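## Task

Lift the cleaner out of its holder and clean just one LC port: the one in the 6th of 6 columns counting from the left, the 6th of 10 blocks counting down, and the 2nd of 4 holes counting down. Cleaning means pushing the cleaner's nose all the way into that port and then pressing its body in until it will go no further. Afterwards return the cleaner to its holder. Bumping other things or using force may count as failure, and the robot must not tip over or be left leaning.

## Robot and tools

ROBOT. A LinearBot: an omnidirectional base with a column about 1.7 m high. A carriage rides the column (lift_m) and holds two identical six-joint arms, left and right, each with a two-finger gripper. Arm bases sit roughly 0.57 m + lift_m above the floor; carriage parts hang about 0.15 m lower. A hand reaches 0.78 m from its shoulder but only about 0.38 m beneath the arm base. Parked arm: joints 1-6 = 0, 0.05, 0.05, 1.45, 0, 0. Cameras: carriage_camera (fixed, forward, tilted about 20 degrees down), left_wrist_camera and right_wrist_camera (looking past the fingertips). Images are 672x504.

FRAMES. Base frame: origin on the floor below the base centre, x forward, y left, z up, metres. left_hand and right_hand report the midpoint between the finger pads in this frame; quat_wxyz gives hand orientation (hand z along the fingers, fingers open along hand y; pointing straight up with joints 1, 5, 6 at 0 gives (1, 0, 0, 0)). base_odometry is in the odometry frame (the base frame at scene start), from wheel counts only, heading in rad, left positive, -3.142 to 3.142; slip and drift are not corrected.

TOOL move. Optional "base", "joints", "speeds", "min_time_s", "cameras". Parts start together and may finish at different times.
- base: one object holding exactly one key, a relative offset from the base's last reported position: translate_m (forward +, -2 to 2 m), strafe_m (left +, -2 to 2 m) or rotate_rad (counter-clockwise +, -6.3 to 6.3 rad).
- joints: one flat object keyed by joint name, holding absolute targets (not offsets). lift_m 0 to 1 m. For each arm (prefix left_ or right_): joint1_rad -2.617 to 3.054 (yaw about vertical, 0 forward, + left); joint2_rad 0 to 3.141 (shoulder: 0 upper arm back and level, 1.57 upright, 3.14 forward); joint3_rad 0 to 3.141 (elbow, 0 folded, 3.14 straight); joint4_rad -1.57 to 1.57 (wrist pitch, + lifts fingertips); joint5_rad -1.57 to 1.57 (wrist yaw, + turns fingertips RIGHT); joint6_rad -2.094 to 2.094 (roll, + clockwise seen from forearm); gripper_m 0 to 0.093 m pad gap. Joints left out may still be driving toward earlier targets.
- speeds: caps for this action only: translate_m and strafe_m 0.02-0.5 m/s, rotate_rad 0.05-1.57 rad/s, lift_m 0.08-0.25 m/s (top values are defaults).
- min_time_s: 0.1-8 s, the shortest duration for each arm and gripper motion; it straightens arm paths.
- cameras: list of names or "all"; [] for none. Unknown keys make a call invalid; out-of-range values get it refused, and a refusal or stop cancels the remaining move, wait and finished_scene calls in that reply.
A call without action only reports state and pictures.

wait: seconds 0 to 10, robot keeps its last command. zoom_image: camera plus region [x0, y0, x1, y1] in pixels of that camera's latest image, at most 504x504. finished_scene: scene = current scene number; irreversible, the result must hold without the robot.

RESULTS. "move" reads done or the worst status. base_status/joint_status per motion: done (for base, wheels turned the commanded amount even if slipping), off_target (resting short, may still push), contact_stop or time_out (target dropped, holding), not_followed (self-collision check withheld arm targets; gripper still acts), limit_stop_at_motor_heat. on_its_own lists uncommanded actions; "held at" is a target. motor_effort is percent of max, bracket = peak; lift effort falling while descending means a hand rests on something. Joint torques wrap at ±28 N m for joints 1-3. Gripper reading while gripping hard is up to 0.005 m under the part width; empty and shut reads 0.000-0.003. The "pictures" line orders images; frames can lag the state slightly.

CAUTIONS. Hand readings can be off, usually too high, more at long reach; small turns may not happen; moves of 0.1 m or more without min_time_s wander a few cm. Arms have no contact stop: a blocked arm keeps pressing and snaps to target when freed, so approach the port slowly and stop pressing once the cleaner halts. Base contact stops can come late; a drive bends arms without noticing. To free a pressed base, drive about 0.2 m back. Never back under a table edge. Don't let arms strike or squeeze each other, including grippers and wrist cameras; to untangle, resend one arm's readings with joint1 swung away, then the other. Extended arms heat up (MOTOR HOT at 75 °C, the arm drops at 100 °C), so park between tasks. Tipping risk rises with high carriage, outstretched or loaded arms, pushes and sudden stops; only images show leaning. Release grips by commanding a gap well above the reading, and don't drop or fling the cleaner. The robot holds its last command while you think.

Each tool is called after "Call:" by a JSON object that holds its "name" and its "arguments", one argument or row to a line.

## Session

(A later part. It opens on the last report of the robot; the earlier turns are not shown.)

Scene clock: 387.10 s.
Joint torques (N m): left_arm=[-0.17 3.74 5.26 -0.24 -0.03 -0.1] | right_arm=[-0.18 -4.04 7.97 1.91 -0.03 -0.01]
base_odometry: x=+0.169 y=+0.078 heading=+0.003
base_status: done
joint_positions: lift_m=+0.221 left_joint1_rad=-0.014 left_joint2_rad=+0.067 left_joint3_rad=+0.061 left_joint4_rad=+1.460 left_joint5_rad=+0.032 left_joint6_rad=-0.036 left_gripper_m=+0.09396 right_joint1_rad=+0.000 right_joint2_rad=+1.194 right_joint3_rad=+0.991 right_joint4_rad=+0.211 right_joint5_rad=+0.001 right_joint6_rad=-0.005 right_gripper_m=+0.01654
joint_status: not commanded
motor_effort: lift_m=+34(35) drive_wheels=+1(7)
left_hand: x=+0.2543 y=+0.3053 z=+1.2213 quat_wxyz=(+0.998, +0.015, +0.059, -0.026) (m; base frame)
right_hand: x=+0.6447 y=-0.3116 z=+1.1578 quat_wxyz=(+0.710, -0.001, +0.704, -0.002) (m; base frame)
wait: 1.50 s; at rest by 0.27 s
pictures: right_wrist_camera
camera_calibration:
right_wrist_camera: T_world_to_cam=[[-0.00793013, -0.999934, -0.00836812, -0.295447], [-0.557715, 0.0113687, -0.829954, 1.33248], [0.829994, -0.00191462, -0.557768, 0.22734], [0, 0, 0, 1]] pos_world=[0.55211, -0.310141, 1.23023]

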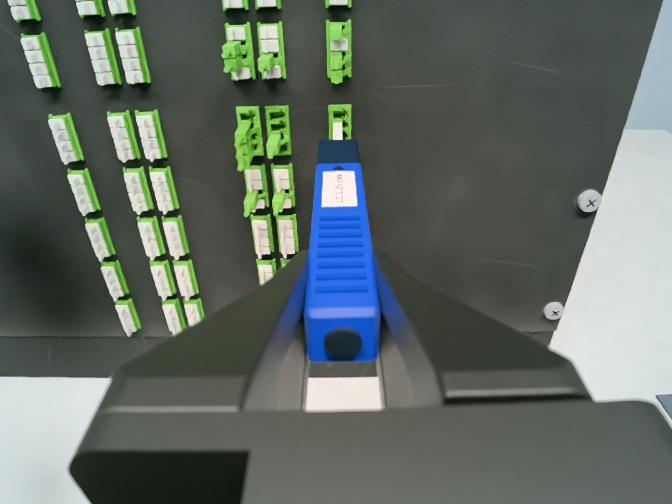

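Call:
{"name": "move", "arguments": {
  "base": {"translate_m":0.003},
  "speeds": {"translate_m":0.02},
  "cameras": []
}}

Call:
{"name": "move", "arguments": {
  "base": {"translate_m":0.003},
  "speeds": {"translate_m":0.02},
  "cameras": []
}}

Call:
{"name": "wait", "arguments": {
  "seconds": 1.5,
  "cameras": ["carriage_camera","right_wrist_camera"]
}}

Call:
{"name": "zoom_image", "arguments": {
  "camera": "right_wrist_camera",
  "region": [300, 90, 380, 170]
}}

Call:
{"name": "zoom_image", "arguments": {
  "camera": "carriage_camera",
  "region": [430, 150, 470, 190]
}}

Scene clock: 393.60 s.
Joint torques (N m): left_arm=[-0.5 3.56 5.22 -0.23 0.03 -0.06] | right_arm=[-0.05 -4.05 7.94 1.96 -0.03 -0.03]
move: done
base_odometry: x=+0.172 y=+0.078 heading=+0.003
base_status: done
joint_positions: lift_m=+0.221 left_joint1_rad=-0.014 left_joint2_rad=+0.067 left_joint3_rad=+0.061 left_joint4_rad=+1.460 left_joint5_rad=+0.032 left_joint6_rad=-0.036 left_gripper_m=+0.09396 right_joint1_rad=+0.000 right_joint2_rad=+1.194 right_joint3_rad=+0.991 right_joint4_rad=+0.211 right_joint5_rad=+0.001 right_joint6_rad=-0.005 right_gripper_m=+0.01654
joint_status: not commanded
motor_effort: lift_m=+34(36) drive_wheels=+1(10)
left_hand: x=+0.2543 y=+0.3053 z=+1.2213 quat_wxyz=(+0.998, +0.015, +0.059, -0.026) (m; base frame)
right_hand: x=+0.6447 y=-0.3116 z=+1.1578 quat_wxyz=(+0.710, -0.001, +0.704, -0.002) (m; base frame)
pictures: none
No camera images: "cameras" was empty.

Scene clock: 394.23 s.
Joint torques (N m): left_arm=[-0.28 4 5.24 -0.24 -0.06 -0.07] | right_arm=[-0.05 -3.64 7.83 1.95 -0.04 -0.01]
move: done
base_odometry: x=+0.175 y=+0.078 heading=+0.003
base_status: done
joint_positions: lift_m=+0.221 left_joint1_rad=-0.014 left_joint2_rad=+0.067 left_joint3_rad=+0.061 left_joint4_rad=+1.460 left_joint5_rad=+0.032 left_joint6_rad=-0.036 left_gripper_m=+0.09396 right_joint1_rad=+0.000 right_joint2_rad=+1.191 right_joint3_rad=+0.991 right_joint4_rad=+0.206 right_joint5_rad=+0.001 right_joint6_rad=-0.005 right_gripper_m=+0.01654
joint_status: not commanded
motor_effort: lift_m=+34(35) drive_wheels=+1(8)
left_hand: x=+0.2543 y=+0.3053 z=+1.2213 quat_wxyz=(+0.998, +0.015, +0.059, -0.026) (m; base frame)
right_hand: x=+0.6438 y=-0.3116 z=+1.1582 quat_wxyz=(+0.710, -0.001, +0.705, -0.002) (m; base frame)
pictures: none
No camera images: "cameras" was empty.

Scene clock: 395.73 s.
Joint torques (N m): left_arm=[-0.17 3.89 5.38 -0.22 -0.06 -0.09] | right_arm=[-0.05 -3.67 7.98 1.93 -0.04 -0.02]
base_odometry: x=+0.175 y=+0.078 heading=+0.003
base_status: done
joint_positions: lift_m=+0.221 left_joint1_rad=-0.014 left_joint2_rad=+0.067 left_joint3_rad=+0.061 left_joint4_rad=+1.460 left_joint5_rad=+0.032 left_joint6_rad=-0.036 left_gripper_m=+0.09396 right_joint1_rad=+0.000 right_joint2_rad=+1.191 right_joint3_rad=+0.991 right_joint4_rad=+0.206 right_joint5_rad=+0.001 right_joint6_rad=-0.005 right_gripper_m=+0.01654
joint_status: not commanded
motor_effort: lift_m=+35(35) drive_wheels=+2(8)
left_hand: x=+0.2543 y=+0.3053 z=+1.2213 quat_wxyz=(+0.998, +0.015, +0.059, -0.026) (m; base frame)
right_hand: x=+0.6438 y=-0.3116 z=+1.1582 quat_wxyz=(+0.710, -0.001, +0.705, -0.002) (m; base frame)
wait: 1.50 s; at rest by 0.27 s
pictures: carriage_camera, right_wrist_camera
camera_calibration:
carriage_camera: T_world_to_cam=[[-0.029171, -0.999221, -0.0265927, 0.0362316], [-0.375931, 0.0356179, -0.925963, 1.16826], [0.926188, -0.0170142, -0.376677, 0.32786], [0, 0, 0, 1]] pos_world=[0.136582, 0.000170692, 1.20623]
right_wrist_camera: T_world_to_cam=[[-0.00793688, -0.999934, -0.0083611, -0.295455], [-0.558383, 0.0113681, -0.829505, 1.33218], [0.829545, -0.00191499, -0.558436, 0.229297], [0, 0, 0, 1]] pos_world=[0.551308, -0.310141, 1.23062]

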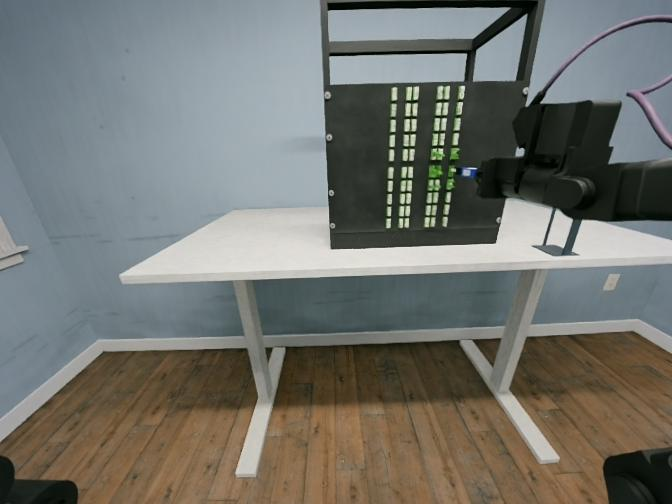

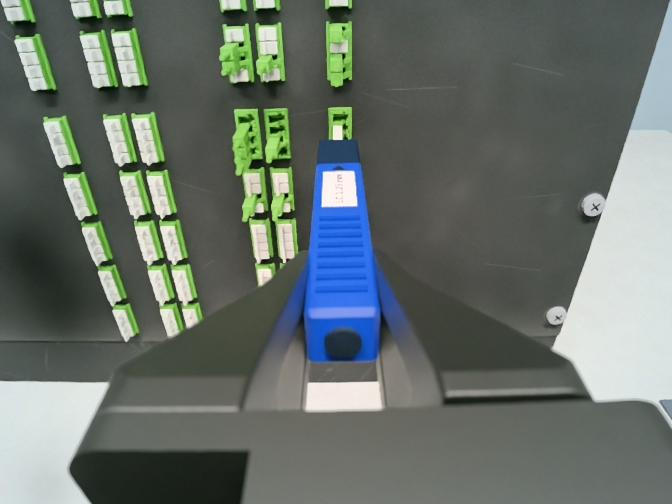

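Scaled by 6.300 from the camera's 672x504 image, which has a finer 960x720 frame.

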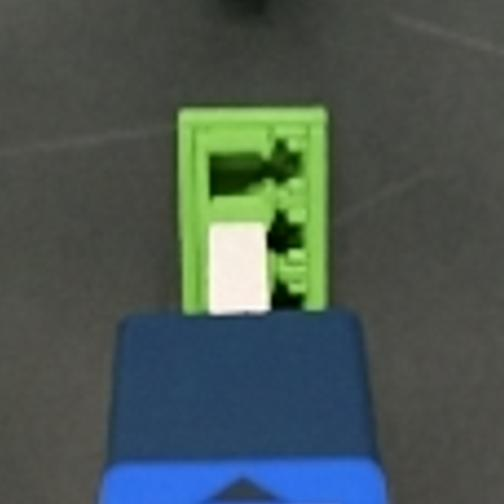

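Scaled by 12.600 from the camera's 672x504 image, which has a finer 960x720 frame.

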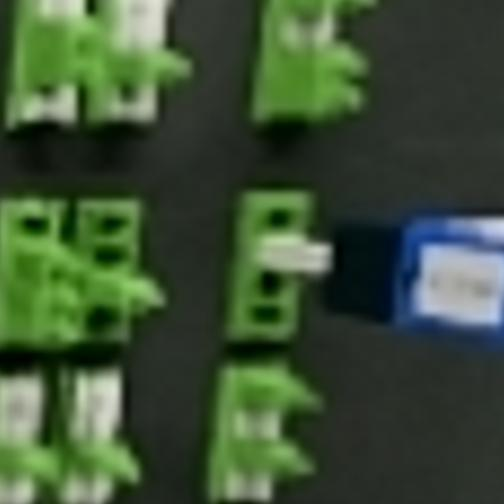

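Call:
{"name": "move", "arguments": {
  "base": {"translate_m":0.003},
  "speeds": {"translate_m":0.02},
  "cameras": []
}}

Call:
{"name": "move", "arguments": {
  "base": {"translate_m":0.003},
  "speeds": {"translate_m":0.02},
  "cameras": []
}}

Call:
{"name": "wait", "arguments": {
  "seconds": 1.5,
  "cameras": ["carriage_camera","right_wrist_camera"]
}}

Call:
{"name": "zoom_image", "arguments": {
  "camera": "right_wrist_camera",
  "region": [300, 90, 380, 170]
}}

Call:
{"name": "zoom_image", "arguments": {
  "camera": "carriage_camera",
  "region": [430, 150, 470, 190]
}}

Scene clock: 402.13 s.
Joint torques (N m): left_arm=[-0.42 3.66 5.29 -0.21 -0.06 -0.11] | right_arm=[-0.03 -2.77 7.92 2 -0.04 -0.02]
move: done
base_odometry: x=+0.178 y=+0.077 heading=+0.003
base_status: done
joint_positions: lift_m=+0.221 left_joint1_rad=-0.014 left_joint2_rad=+0.067 left_joint3_rad=+0.061 left_joint4_rad=+1.460 left_joint5_rad=+0.032 left_joint6_rad=-0.036 left_gripper_m=+0.09396 right_joint1_rad=+0.000 right_joint2_rad=+1.183 right_joint3_rad=+0.991 right_joint4_rad=+0.196 right_joint5_rad=+0.001 right_joint6_rad=-0.005 right_gripper_m=+0.01654
joint_status: not commanded
motor_effort: lift_m=+33(36) drive_wheels=+2(7)
left_hand: x=+0.2543 y=+0.3053 z=+1.2213 quat_wxyz=(+0.998, +0.015, +0.059, -0.026) (m; base frame)
right_hand: x=+0.6416 y=-0.3116 z=+1.1590 quat_wxyz=(+0.709, -0.001, +0.705, -0.002) (m; base frame)
pictures: none
No camera images: "cameras" was empty.

Scene clock: 402.73 s.
Joint torques (N m): left_arm=[-0.39 3.56 5.03 -0.2 -0.03 -0.07] | right_arm=[-0.09 -1.81 7.98 2.17 0 0]
move: done
base_odometry: x=+0.181 y=+0.077 heading=+0.003
base_status: done
joint_positions: lift_m=+0.221 left_joint1_rad=-0.014 left_joint2_rad=+0.067 left_joint3_rad=+0.061 left_joint4_rad=+1.460 left_joint5_rad=+0.032 left_joint6_rad=-0.036 left_gripper_m=+0.09396 right_joint1_rad=+0.000 right_joint2_rad=+1.173 right_joint3_rad=+0.991 right_joint4_rad=+0.183 right_joint5_rad=+0.001 right_joint6_rad=-0.005 right_gripper_m=+0.01654
joint_status: not commanded
motor_effort: lift_m=+33(36) drive_wheels=+2(11)
left_hand: x=+0.2543 y=+0.3053 z=+1.2213 quat_wxyz=(+0.998, +0.015, +0.059, -0.026) (m; base frame)
right_hand: x=+0.6392 y=-0.3116 z=+1.1596 quat_wxyz=(+0.708, -0.001, +0.707, -0.002) (m; base frame)
pictures: none
No camera images: "cameras" was empty.

Scene clock: 404.23 s.
Joint torques (N m): left_arm=[-0.16 3.85 5.38 -0.14 -0.06 -0.1] | right_arm=[-0.17 -1.58 7.87 2.17 -0.03 -0.01]
base_odometry: x=+0.181 y=+0.077 heading=+0.003
base_status: done
joint_positions: lift_m=+0.221 left_joint1_rad=-0.014 left_joint2_rad=+0.067 left_joint3_rad=+0.061 left_joint4_rad=+1.460 left_joint5_rad=+0.032 left_joint6_rad=-0.036 left_gripper_m=+0.09396 right_joint1_rad=+0.000 right_joint2_rad=+1.173 right_joint3_rad=+0.991 right_joint4_rad=+0.183 right_joint5_rad=+0.001 right_joint6_rad=-0.005 right_gripper_m=+0.01654
joint_status: not commanded
motor_effort: lift_m=+33(36) drive_wheels=+2(11)
left_hand: x=+0.2543 y=+0.3053 z=+1.2213 quat_wxyz=(+0.998, +0.015, +0.059, -0.026) (m; base frame)
right_hand: x=+0.6392 y=-0.3116 z=+1.1596 quat_wxyz=(+0.708, -0.001, +0.707, -0.002) (m; base frame)
wait: 1.50 s; at rest by 0.27 s
pictures: carriage_camera, right_wrist_camera
camera_calibration:
carriage_camera: T_world_to_cam=[[-0.029171, -0.999221, -0.0265927, 0.0362316], [-0.375931, 0.0356179, -0.925963, 1.16826], [0.926188, -0.0170142, -0.376677, 0.32786], [0, 0, 0, 1]] pos_world=[0.136582, 0.000170692, 1.20623]
right_wrist_camera: T_world_to_cam=[[-0.00798051, -0.999934, -0.00831844, -0.295501], [-0.562792, 0.0113675, -0.82652, 1.33011], [0.82656, -0.0019145, -0.562846, 0.240909], [0, 0, 0, 1]] pos_world=[0.54709, -0.310141, 1.2325]

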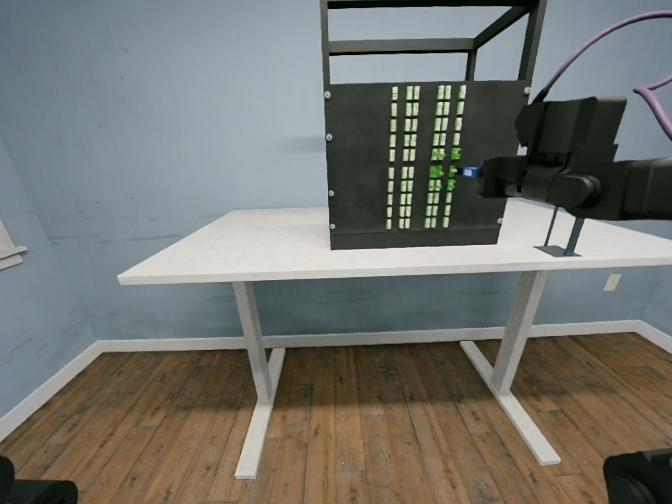

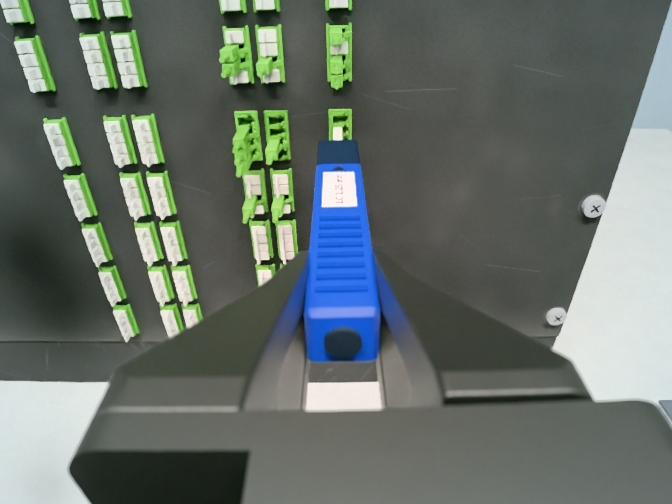

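Scaled by 6.300 from the camera's 672x504 image, which has a finer 960x720 frame.

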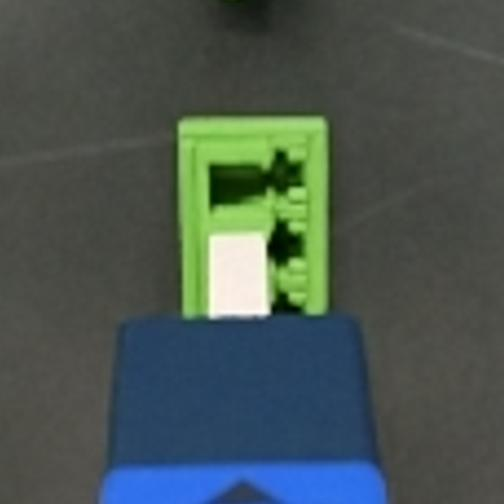

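Scaled by 12.600 from the camera's 672x504 image, which has a finer 960x720 frame.

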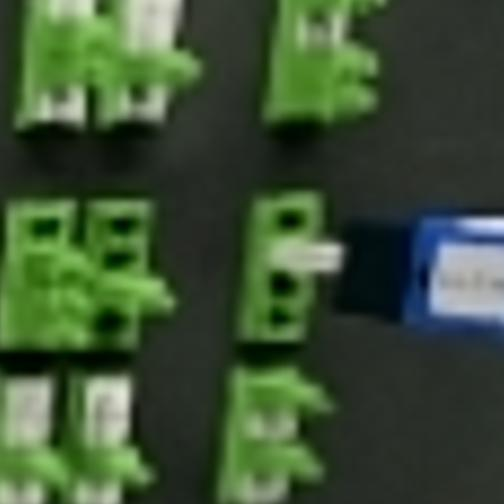

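Call:
{"name": "move", "arguments": {
  "base": {"translate_m":0.004},
  "joints": {"lift_m":0.2205},
  "speeds": {"translate_m":0.02},
  "cameras": []
}}

Call:
{"name": "move", "arguments": {
  "base": {"translate_m":0.004},
  "joints": {"lift_m":0.2195},
  "speeds": {"translate_m":0.02},
  "cameras": []
}}

Call:
{"name": "wait", "arguments": {
  "seconds": 1.5,
  "cameras": ["carriage_camera","right_wrist_camera"]
}}

Call:
{"name": "zoom_image", "arguments": {
  "camera": "right_wrist_camera",
  "region": [300, 90, 380, 170]
}}

Call:
{"name": "zoom_image", "arguments": {
  "camera": "carriage_camera",
  "region": [430, 150, 480, 200]
}}

Scene clock: 418.60 s.
Joint torques (N m): left_arm=[-0.44 3.69 5.42 -0.29 -0.08 -0.1] | right_arm=[-0.18 -0.81 7.79 2.32 -0.02 -0.04]
move: done
base_odometry: x=+0.185 y=+0.077 heading=+0.003
base_status: done
joint_positions: lift_m=+0.221 left_joint1_rad=-0.014 left_joint2_rad=+0.067 left_joint3_rad=+0.061 left_joint4_rad=+1.461 left_joint5_rad=+0.032 left_joint6_rad=-0.036 left_gripper_m=+0.09396 right_joint1_rad=+0.000 right_joint2_rad=+1.165 right_joint3_rad=+0.991 right_joint4_rad=+0.168 right_joint5_rad=+0.001 right_joint6_rad=-0.005 right_gripper_m=+0.01654
joint_status: all done
motor_effort: lift_m=+32(33) drive_wheels=+2(8)
left_hand: x=+0.2541 y=+0.3053 z=+1.2206 quat_wxyz=(+0.998, +0.015, +0.058, -0.026) (m; base frame)
right_hand: x=+0.6371 y=-0.3116 z=+1.1583 quat_wxyz=(+0.705, -0.001, +0.709, -0.002) (m; base frame)
pictures: none
No camera images: "cameras" was empty.

Scene clock: 419.17 s.
Joint torques (N m): left_arm=[-0.31 3.89 5.38 -0.3 -0.09 -0.11] | right_arm=[-0.17 0.55 7.9 2.45 -0.04 -0.03]
move: done
base_odometry: x=+0.189 y=+0.077 heading=+0.003
base_status: done
joint_positions: lift_m=+0.220 left_joint1_rad=-0.014 left_joint2_rad=+0.067 left_joint3_rad=+0.061 left_joint4_rad=+1.461 left_joint5_rad=+0.032 left_joint6_rad=-0.036 left_gripper_m=+0.09396 right_joint1_rad=+0.000 right_joint2_rad=+1.153 right_joint3_rad=+0.991 right_joint4_rad=+0.154 right_joint5_rad=+0.001 right_joint6_rad=-0.005 right_gripper_m=+0.01654
joint_status: all done
motor_effort: lift_m=+31(33) drive_wheels=+3(9)
left_hand: x=+0.2540 y=+0.3053 z=+1.2196 quat_wxyz=(+0.998, +0.015, +0.058, -0.026) (m; base frame)
right_hand: x=+0.6340 y=-0.3116 z=+1.1586 quat_wxyz=(+0.705, -0.001, +0.710, -0.002) (m; base frame)
pictures: none
No camera images: "cameras" was empty.

Scene clock: 420.67 s.
Joint torques (N m): left_arm=[-0.03 3.92 5.38 -0.21 -0.04 -0.1] | right_arm=[-0.01 0.59 7.98 2.43 -0.05 -0.01]
base_odometry: x=+0.189 y=+0.077 heading=+0.003
base_status: done
joint_positions: lift_m=+0.220 left_joint1_rad=-0.014 left_joint2_rad=+0.067 left_joint3_rad=+0.061 left_joint4_rad=+1.461 left_joint5_rad=+0.032 left_joint6_rad=-0.036 left_gripper_m=+0.09396 right_joint1_rad=+0.000 right_joint2_rad=+1.153 right_joint3_rad=+0.991 right_joint4_rad=+0.154 right_joint5_rad=+0.001 right_joint6_rad=-0.005 right_gripper_m=+0.01654
joint_status: all done
motor_effort: lift_m=+33(33) drive_wheels=+3(9)
left_hand: x=+0.2540 y=+0.3053 z=+1.2196 quat_wxyz=(+0.998, +0.015, +0.058, -0.026) (m; base frame)
right_hand: x=+0.6340 y=-0.3116 z=+1.1586 quat_wxyz=(+0.705, -0.001, +0.710, -0.002) (m; base frame)
wait: 1.50 s; at rest by 0.27 s
pictures: carriage_camera, right_wrist_camera
camera_calibration:
carriage_camera: T_world_to_cam=[[-0.029171, -0.999221, -0.0265927, 0.0361837], [-0.375931, 0.0356179, -0.925963, 1.16659], [0.926188, -0.0170142, -0.376677, 0.327182], [0, 0, 0, 1]] pos_world=[0.136582, 0.000170692, 1.20443]
right_wrist_camera: T_world_to_cam=[[-0.00805329, -0.999934, -0.00824771, -0.295587], [-0.570038, 0.0113673, -0.82154, 1.32515], [0.821579, -0.00191459, -0.570091, 0.256145], [0, 0, 0, 1]] pos_world=[0.54256, -0.310141, 1.23225]

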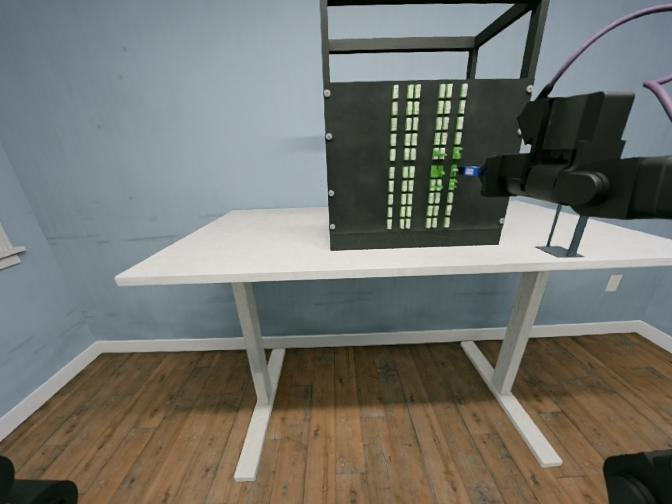

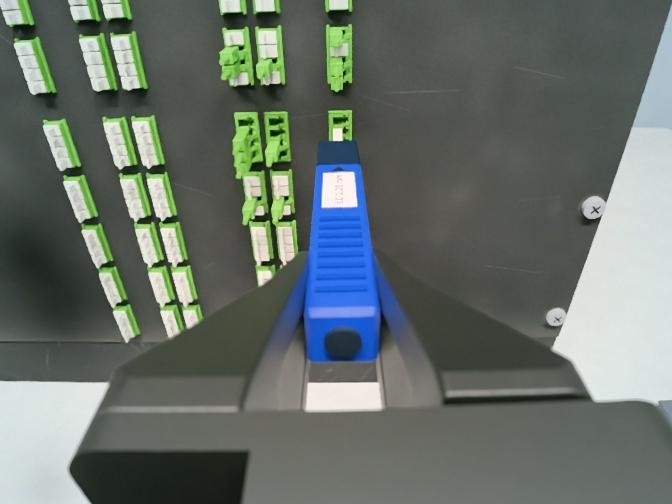

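Scaled by 6.300 from the camera's 672x504 image, which has a finer 960x720 frame.

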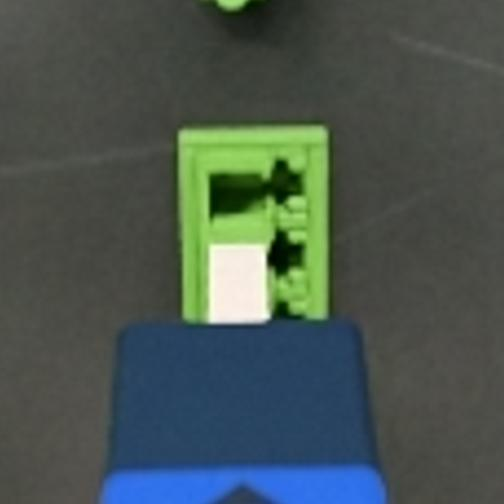

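Scaled by 10.080 from the camera's 672x504 image, which has a finer 960x720 frame.

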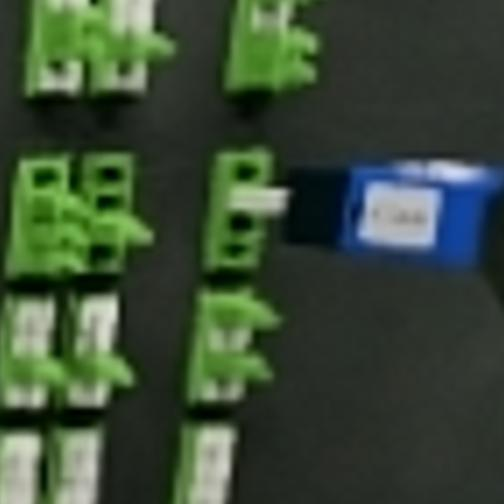

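Call:
{"name": "move", "arguments": {
  "base": {"translate_m":0.004},
  "joints": {"lift_m":0.2185,"right_joint4_rad":0.225},
  "speeds": {"translate_m":0.02},
  "cameras": []
}}

Call:
{"name": "move", "arguments": {
  "base": {"translate_m":0.004},
  "joints": {"lift_m":0.2172,"right_joint4_rad":0.232},
  "speeds": {"translate_m":0.02},
  "cameras": []
}}

Call:
{"name": "wait", "arguments": {
  "seconds": 1.5,
  "cameras": ["carriage_camera","right_wrist_camera"]
}}

Call:
{"name": "zoom_image", "arguments": {
  "camera": "right_wrist_camera",
  "region": [300, 90, 380, 170]
}}

Call:
{"name": "zoom_image", "arguments": {
  "camera": "carriage_camera",
  "region": [430, 150, 480, 200]
}}

Scene clock: 436.50 s.
Joint torques (N m): left_arm=[-0.31 3.85 5.52 -0.3 -0.1 0] | right_arm=[-0.1 1.85 7.76 2.65 -0.05 0]
move: off_target
base_odometry: x=+0.192 y=+0.077 heading=+0.003
base_status: done
joint_positions: lift_m=+0.219 left_joint1_rad=-0.014 left_joint2_rad=+0.067 left_joint3_rad=+0.061 left_joint4_rad=+1.462 left_joint5_rad=+0.032 left_joint6_rad=-0.036 left_gripper_m=+0.09396 right_joint1_rad=+0.000 right_joint2_rad=+1.142 right_joint3_rad=+0.991 right_joint4_rad=+0.143 right_joint5_rad=+0.001 right_joint6_rad=-0.005 right_gripper_m=+0.01654
joint_status: right_joint4_rad off_target (ended at +0.143, target +0.225); the others done
motor_effort: lift_m=+31(33) drive_wheels=+4(9)
left_hand: x=+0.2539 y=+0.3053 z=+1.2186 quat_wxyz=(+0.998, +0.015, +0.058, -0.026) (m; base frame)
right_hand: x=+0.6311 y=-0.3116 z=+1.1590 quat_wxyz=(+0.704, -0.001, +0.710, -0.002) (m; base frame)
pictures: none
No camera images: "cameras" was empty.

Scene clock: 437.07 s.
Joint torques (N m): left_arm=[-0.18 3.79 5.27 -0.26 -0.04 -0.11] | right_arm=[-0.17 3.08 7.91 2.84 -0.01 -0.02]
move: off_target
base_odometry: x=+0.196 y=+0.077 heading=+0.003
base_status: done
joint_positions: lift_m=+0.217 left_joint1_rad=-0.014 left_joint2_rad=+0.067 left_joint3_rad=+0.061 left_joint4_rad=+1.462 left_joint5_rad=+0.032 left_joint6_rad=-0.036 left_gripper_m=+0.09396 right_joint1_rad=+0.000 right_joint2_rad=+1.131 right_joint3_rad=+0.991 right_joint4_rad=+0.132 right_joint5_rad=+0.001 right_joint6_rad=-0.005 right_gripper_m=+0.01654
joint_status: right_joint4_rad off_target (ended at +0.132, target +0.232); the others done
motor_effort: lift_m=+33(33) drive_wheels=+5(11)
left_hand: x=+0.2539 y=+0.3053 z=+1.2173 quat_wxyz=(+0.998, +0.015, +0.058, -0.026) (m; base frame)
right_hand: x=+0.6281 y=-0.3116 z=+1.1594 quat_wxyz=(+0.705, -0.001, +0.710, -0.002) (m; base frame)
pictures: none
No camera images: "cameras" was empty.

Scene clock: 438.57 s.
Joint torques (N m): left_arm=[-0.32 3.73 5.15 -0.28 -0.05 -0.12] | right_arm=[-0.13 3 7.86 2.8 -0.03 -0.02]
base_odometry: x=+0.196 y=+0.077 heading=+0.003
base_status: done
joint_positions: lift_m=+0.217 left_joint1_rad=-0.014 left_joint2_rad=+0.067 left_joint3_rad=+0.061 left_joint4_rad=+1.462 left_joint5_rad=+0.032 left_joint6_rad=-0.036 left_gripper_m=+0.09396 right_joint1_rad=+0.000 right_joint2_rad=+1.131 right_joint3_rad=+0.991 right_joint4_rad=+0.132 right_joint5_rad=+0.001 right_joint6_rad=-0.005 right_gripper_m=+0.01654
joint_status: right_joint4_rad off_target (ended at +0.132, target +0.232); the others done
motor_effort: lift_m=+33(33) drive_wheels=+5(11)
left_hand: x=+0.2539 y=+0.3053 z=+1.2173 quat_wxyz=(+0.998, +0.015, +0.058, -0.026) (m; base frame)
right_hand: x=+0.6281 y=-0.3116 z=+1.1594 quat_wxyz=(+0.705, -0.001, +0.710, -0.002) (m; base frame)
wait: 1.50 s; at rest by 0.27 s
pictures: carriage_camera, right_wrist_camera
camera_calibration:
carriage_camera: T_world_to_cam=[[-0.029171, -0.999221, -0.0265927, 0.0361226], [-0.375931, 0.0356179, -0.925963, 1.16446], [0.926188, -0.0170142, -0.376677, 0.326315], [0, 0, 0, 1]] pos_world=[0.136582, 0.000170692, 1.20213]
right_wrist_camera: T_world_to_cam=[[-0.00805329, -0.999934, -0.00824771, -0.295627], [-0.570038, 0.0113673, -0.82154, 1.32252], [0.821579, -0.00191459, -0.570091, 0.261505], [0, 0, 0, 1]] pos_world=[0.53666, -0.310141, 1.23315]

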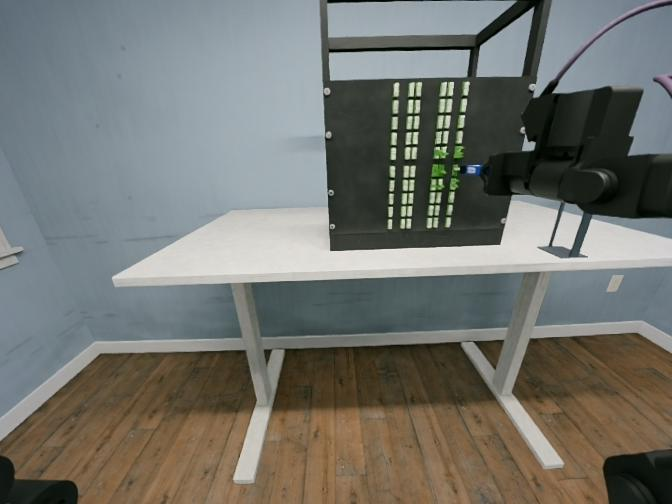

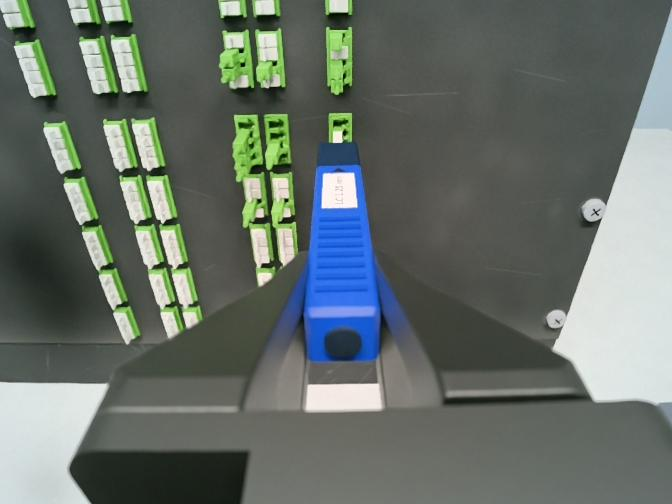

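Scaled by 6.300 from the camera's 672x504 image, which has a finer 960x720 frame.

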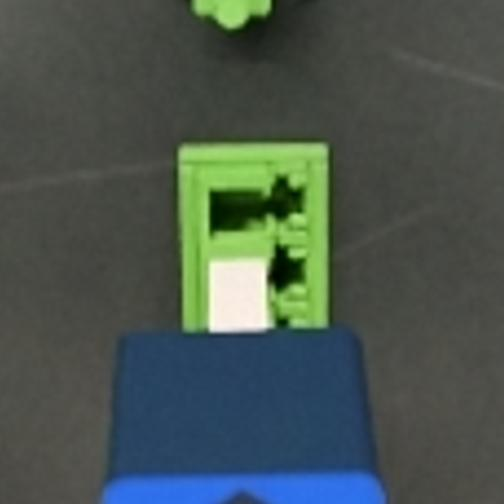

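Scaled by 10.080 from the camera's 672x504 image, which has a finer 960x720 frame.

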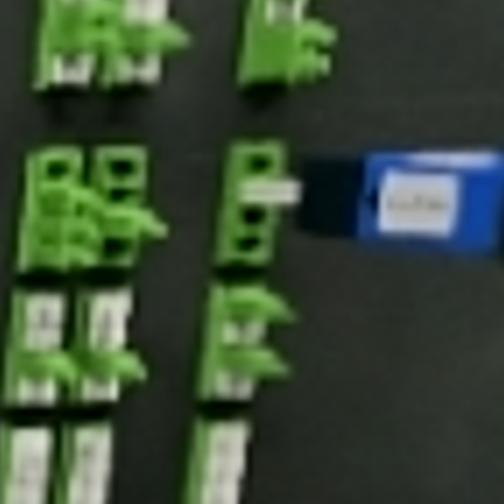

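Call:
{"name": "move", "arguments": {
  "joints": {"lift_m":0.2145,"right_joint4_rad":0.215},
  "cameras": []
}}

Call:
{"name": "wait", "arguments": {
  "seconds": 1.5,
  "cameras": ["carriage_camera","right_wrist_camera"]
}}

Call:
{"name": "zoom_image", "arguments": {
  "camera": "right_wrist_camera",
  "region": [300, 90, 380, 170]
}}

Call:
{"name": "zoom_image", "arguments": {
  "camera": "carriage_camera",
  "region": [430, 150, 480, 200]
}}

Scene clock: 458.50 s.
Joint torques (N m): left_arm=[-0.24 3.66 5.5 -0.2 0 -0.12] | right_arm=[-0.08 3.08 7.91 2.63 -0.07 -0.04]
move: off_target
base_odometry: x=+0.196 y=+0.077 heading=+0.003
base_status: not commanded
joint_positions: lift_m=+0.215 left_joint1_rad=-0.014 left_joint2_rad=+0.067 left_joint3_rad=+0.061 left_joint4_rad=+1.462 left_joint5_rad=+0.032 left_joint6_rad=-0.036 left_gripper_m=+0.09396 right_joint1_rad=+0.000 right_joint2_rad=+1.131 right_joint3_rad=+0.991 right_joint4_rad=+0.134 right_joint5_rad=+0.001 right_joint6_rad=-0.005 right_gripper_m=+0.01654
joint_status: right_joint4_rad off_target (ended at +0.134, target +0.215); the others done
motor_effort: lift_m=+32(33) drive_wheels=+5(5)
left_hand: x=+0.2539 y=+0.3053 z=+1.2146 quat_wxyz=(+0.998, +0.015, +0.058, -0.026) (m; base frame)
right_hand: x=+0.6281 y=-0.3116 z=+1.1572 quat_wxyz=(+0.705, -0.001, +0.709, -0.002) (m; base frame)
pictures: none
No camera images: "cameras" was empty.

Scene clock: 460.00 s.
Joint torques (N m): left_arm=[-0.27 3.73 5.34 -0.24 -0.04 -0.09] | right_arm=[-0.08 3.08 7.82 2.67 -0.06 -0.01]
base_odometry: x=+0.196 y=+0.077 heading=+0.003
base_status: not commanded
joint_positions: lift_m=+0.215 left_joint1_rad=-0.014 left_joint2_rad=+0.067 left_joint3_rad=+0.061 left_joint4_rad=+1.462 left_joint5_rad=+0.032 left_joint6_rad=-0.036 left_gripper_m=+0.09396 right_joint1_rad=+0.000 right_joint2_rad=+1.131 right_joint3_rad=+0.991 right_joint4_rad=+0.134 right_joint5_rad=+0.001 right_joint6_rad=-0.005 right_gripper_m=+0.01654
joint_status: right_joint4_rad off_target (ended at +0.134, target +0.215); the others done
motor_effort: lift_m=+31(33) drive_wheels=+5(5)
left_hand: x=+0.2539 y=+0.3053 z=+1.2146 quat_wxyz=(+0.998, +0.015, +0.058, -0.026) (m; base frame)
right_hand: x=+0.6281 y=-0.3116 z=+1.1572 quat_wxyz=(+0.705, -0.001, +0.709, -0.002) (m; base frame)
wait: 1.50 s; at rest by 0.27 s
pictures: carriage_camera, right_wrist_camera
camera_calibration:
carriage_camera: T_world_to_cam=[[-0.029171, -0.999221, -0.0265927, 0.0360508], [-0.375931, 0.0356179, -0.925963, 1.16196], [0.926188, -0.0170142, -0.376677, 0.325298], [0, 0, 0, 1]] pos_world=[0.136582, 0.000170692, 1.19943]
right_wrist_camera: T_world_to_cam=[[-0.00803827, -0.999934, -0.00826466, -0.295635], [-0.568441, 0.0113689, -0.822645, 1.32101], [0.822684, -0.00191467, -0.568495, 0.257662], [0, 0, 0, 1]] pos_world=[0.536566, -0.310141, 1.23076]

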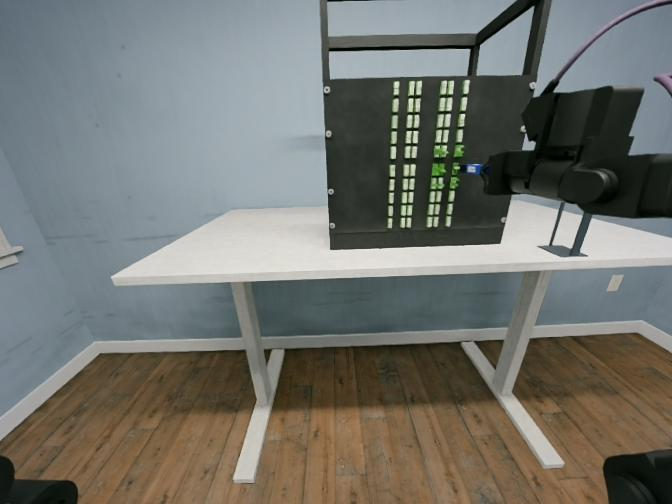

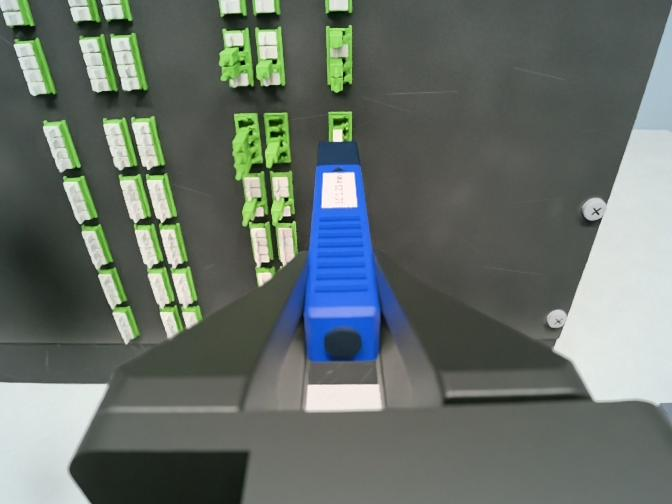

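Scaled by 6.300 from the camera's 672x504 image, which has a finer 960x720 frame.

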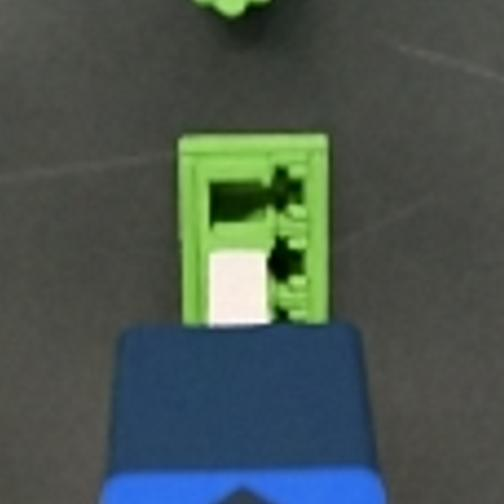

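Scaled by 10.080 from the camera's 672x504 image, which has a finer 960x720 frame.

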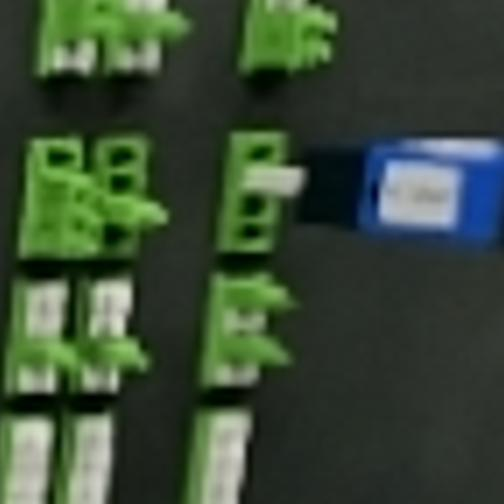

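Call:
{"name": "move", "arguments": {
  "base": {"translate_m":0.004},
  "joints": {"lift_m":0.211},
  "speeds": {"translate_m":0.02},
  "cameras": []
}}

Call:
{"name": "wait", "arguments": {
  "seconds": 1.5,
  "cameras": ["carriage_camera","right_wrist_camera"]
}}

Call:
{"name": "zoom_image", "arguments": {
  "camera": "right_wrist_camera",
  "region": [300, 90, 380, 170]
}}

Call:
{"name": "zoom_image", "arguments": {
  "camera": "carriage_camera",
  "region": [430, 150, 480, 200]
}}

Scene clock: 466.40 s.
Joint torques (N m): left_arm=[-0.1 3.73 5.41 -0.21 -0.03 -0.09] | right_arm=[-0.09 4.38 7.83 2.7 -0.04 -0.03]
move: done
base_odometry: x=+0.200 y=+0.077 heading=+0.003
base_status: done
joint_positions: lift_m=+0.211 left_joint1_rad=-0.014 left_joint2_rad=+0.067 left_joint3_rad=+0.061 left_joint4_rad=+1.462 left_joint5_rad=+0.032 left_joint6_rad=-0.036 left_gripper_m=+0.09396 right_joint1_rad=+0.000 right_joint2_rad=+1.119 right_joint3_rad=+0.991 right_joint4_rad=+0.130 right_joint5_rad=+0.001 right_joint6_rad=-0.005 right_gripper_m=+0.01654
joint_status: all done
motor_effort: lift_m=+32(33) drive_wheels=+6(10)
left_hand: x=+0.2539 y=+0.3053 z=+1.2111 quat_wxyz=(+0.998, +0.015, +0.058, -0.026) (m; base frame)
right_hand: x=+0.6251 y=-0.3116 z=+1.1570 quat_wxyz=(+0.708, -0.001, +0.706, -0.002) (m; base frame)
pictures: none
No camera images: "cameras" was empty.

Scene clock: 467.90 s.
Joint torques (N m): left_arm=[-0.27 3.58 5.26 -0.3 -0.07 -0.12] | right_arm=[-0.16 4.3 7.83 2.66 -0.02 0]
base_odometry: x=+0.200 y=+0.077 heading=+0.003
base_status: done
joint_positions: lift_m=+0.211 left_joint1_rad=-0.014 left_joint2_rad=+0.067 left_joint3_rad=+0.061 left_joint4_rad=+1.462 left_joint5_rad=+0.032 left_joint6_rad=-0.036 left_gripper_m=+0.09396 right_joint1_rad=+0.000 right_joint2_rad=+1.119 right_joint3_rad=+0.991 right_joint4_rad=+0.130 right_joint5_rad=+0.001 right_joint6_rad=-0.005 right_gripper_m=+0.01654
joint_status: all done
motor_effort: lift_m=+33(33) drive_wheels=+6(10)
left_hand: x=+0.2539 y=+0.3053 z=+1.2111 quat_wxyz=(+0.998, +0.015, +0.058, -0.026) (m; base frame)
right_hand: x=+0.6251 y=-0.3116 z=+1.1570 quat_wxyz=(+0.708, -0.001, +0.706, -0.002) (m; base frame)
wait: 1.50 s; at rest by 0.27 s
pictures: carriage_camera, right_wrist_camera
camera_calibration:
carriage_camera: T_world_to_cam=[[-0.029171, -0.999221, -0.0265927, 0.0359577], [-0.375931, 0.0356179, -0.925963, 1.15872], [0.926188, -0.0170142, -0.376677, 0.32398], [0, 0, 0, 1]] pos_world=[0.136582, 0.000170692, 1.19593]
right_wrist_camera: T_world_to_cam=[[-0.00797777, -0.999934, -0.00832176, -0.295633], [-0.562448, 0.0113679, -0.826754, 1.32013], [0.826794, -0.0019151, -0.562502, 0.250552], [0, 0, 0, 1]] pos_world=[0.532991, -0.310141, 1.2299]

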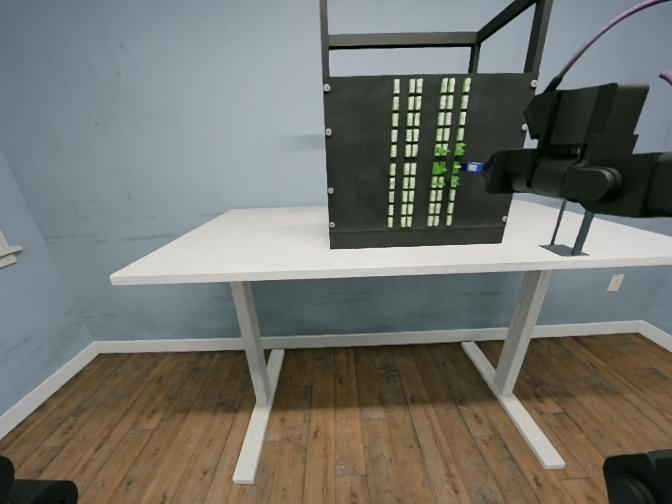

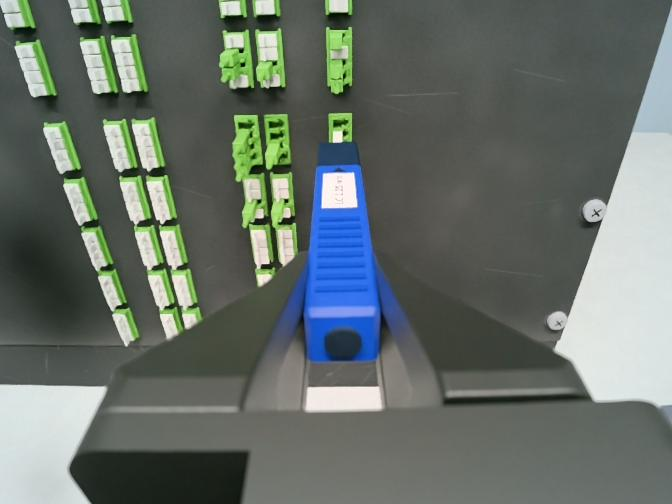

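Scaled by 6.300 from the camera's 672x504 image, which has a finer 960x720 frame.

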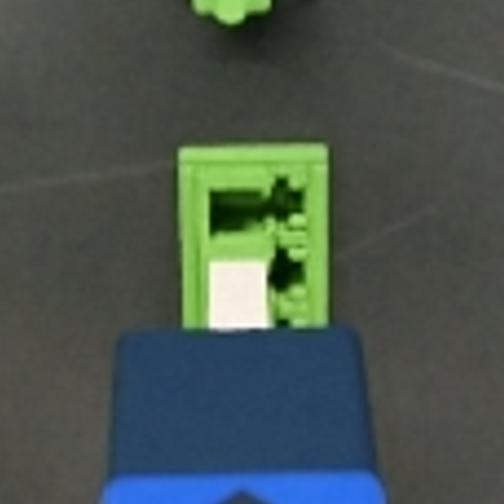

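Scaled by 10.080 from the camera's 672x504 image, which has a finer 960x720 frame.

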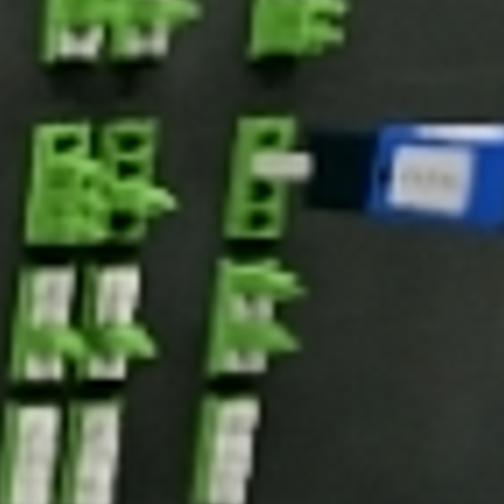

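Call:
{"name": "move", "arguments": {
  "base": {"translate_m":0.006},
  "joints": {"lift_m":0.2065},
  "speeds": {"translate_m":0.02},
  "cameras": []
}}

Call:
{"name": "wait", "arguments": {
  "seconds": 1.5,
  "cameras": ["carriage_camera","right_wrist_camera"]
}}

Call:
{"name": "zoom_image", "arguments": {
  "camera": "right_wrist_camera",
  "region": [300, 90, 380, 170]
}}

Call:
{"name": "zoom_image", "arguments": {
  "camera": "carriage_camera",
  "region": [430, 140, 480, 190]
}}

Scene clock: 482.30 s.
Joint torques (N m): left_arm=[-0.17 3.6 5.15 -0.28 -0.02 -0.14] | right_arm=[-0.16 6.23 7.79 2.55 -0.04 -0.02]
move: done
base_odometry: x=+0.206 y=+0.077 heading=+0.003
base_status: done
joint_positions: lift_m=+0.207 left_joint1_rad=-0.014 left_joint2_rad=+0.067 left_joint3_rad=+0.061 left_joint4_rad=+1.460 left_joint5_rad=+0.032 left_joint6_rad=-0.036 left_gripper_m=+0.09396 right_joint1_rad=+0.000 right_joint2_rad=+1.102 right_joint3_rad=+0.991 right_joint4_rad=+0.142 right_joint5_rad=+0.001 right_joint6_rad=-0.005 right_gripper_m=+0.01654
joint_status: all done
motor_effort: lift_m=+33(34) drive_wheels=+6(14)
left_hand: x=+0.2543 y=+0.3053 z=+1.2065 quat_wxyz=(+0.998, +0.015, +0.059, -0.026) (m; base frame)
right_hand: x=+0.6204 y=-0.3116 z=+1.1621 quat_wxyz=(+0.718, -0.001, +0.696, -0.002) (m; base frame)
pictures: none
No camera images: "cameras" was empty.

Scene clock: 483.80 s.
Joint torques (N m): left_arm=[-0.36 3.81 5.45 -0.25 -0.03 -0.16] | right_arm=[-0.08 6.34 7.77 2.57 -0.04 -0.02]
base_odometry: x=+0.206 y=+0.077 heading=+0.003
base_status: done
joint_positions: lift_m=+0.207 left_joint1_rad=-0.014 left_joint2_rad=+0.067 left_joint3_rad=+0.061 left_joint4_rad=+1.460 left_joint5_rad=+0.032 left_joint6_rad=-0.036 left_gripper_m=+0.09396 right_joint1_rad=+0.000 right_joint2_rad=+1.102 right_joint3_rad=+0.991 right_joint4_rad=+0.142 right_joint5_rad=+0.001 right_joint6_rad=-0.005 right_gripper_m=+0.01654
joint_status: all done
motor_effort: lift_m=+31(34) drive_wheels=+6(14)
left_hand: x=+0.2543 y=+0.3053 z=+1.2065 quat_wxyz=(+0.998, +0.015, +0.059, -0.026) (m; base frame)
right_hand: x=+0.6204 y=-0.3116 z=+1.1621 quat_wxyz=(+0.718, -0.001, +0.696, -0.002) (m; base frame)
wait: 1.50 s; at rest by 0.27 s
pictures: carriage_camera, right_wrist_camera
camera_calibration:
carriage_camera: T_world_to_cam=[[-0.029171, -0.999221, -0.0265927, 0.0358354], [-0.375931, 0.0356179, -0.925963, 1.15446], [0.926188, -0.0170142, -0.376677, 0.322247], [0, 0, 0, 1]] pos_world=[0.136582, 0.000170692, 1.19133]
right_wrist_camera: T_world_to_cam=[[-0.00781173, -0.999933, -0.00850277, -0.295533], [-0.537617, 0.0113693, -0.843112, 1.32529], [0.843153, -0.00201493, -0.53767, 0.218351], [0, 0, 0, 1]] pos_world=[0.52609, -0.310141, 1.23226]

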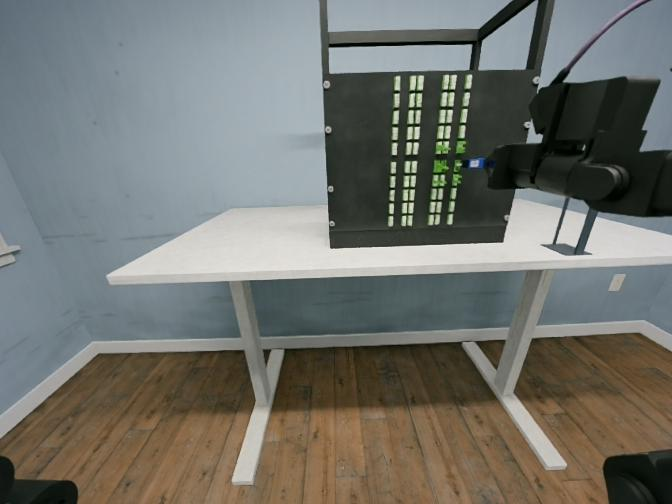

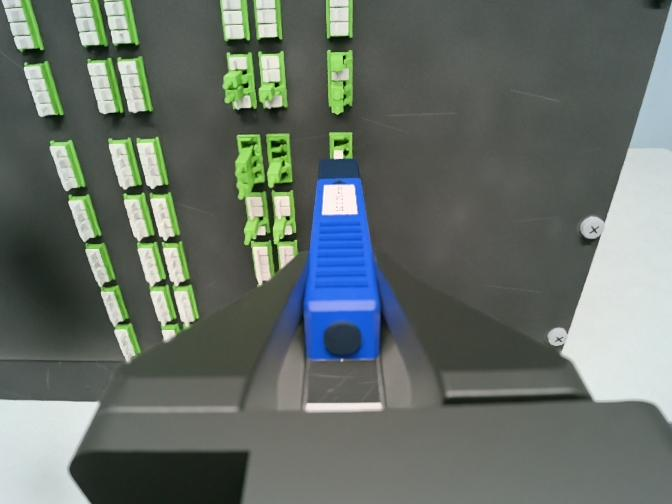

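Scaled by 6.300 from the camera's 672x504 image, which has a finer 960x720 frame.

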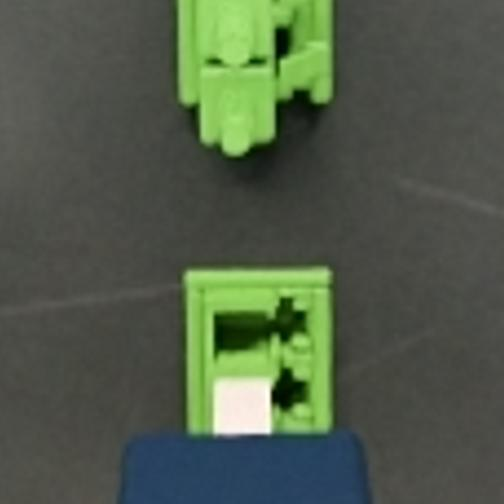

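Scaled by 10.080 from the camera's 672x504 image, which has a finer 960x720 frame.

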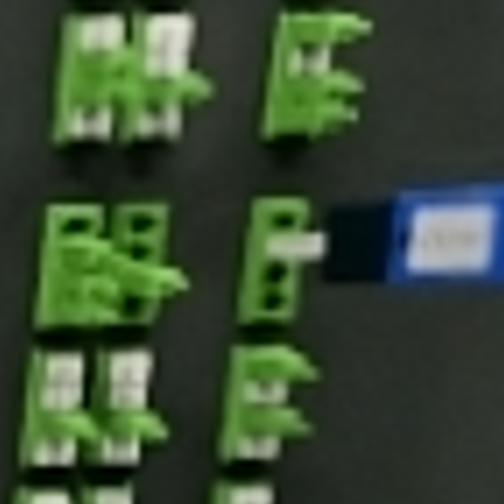

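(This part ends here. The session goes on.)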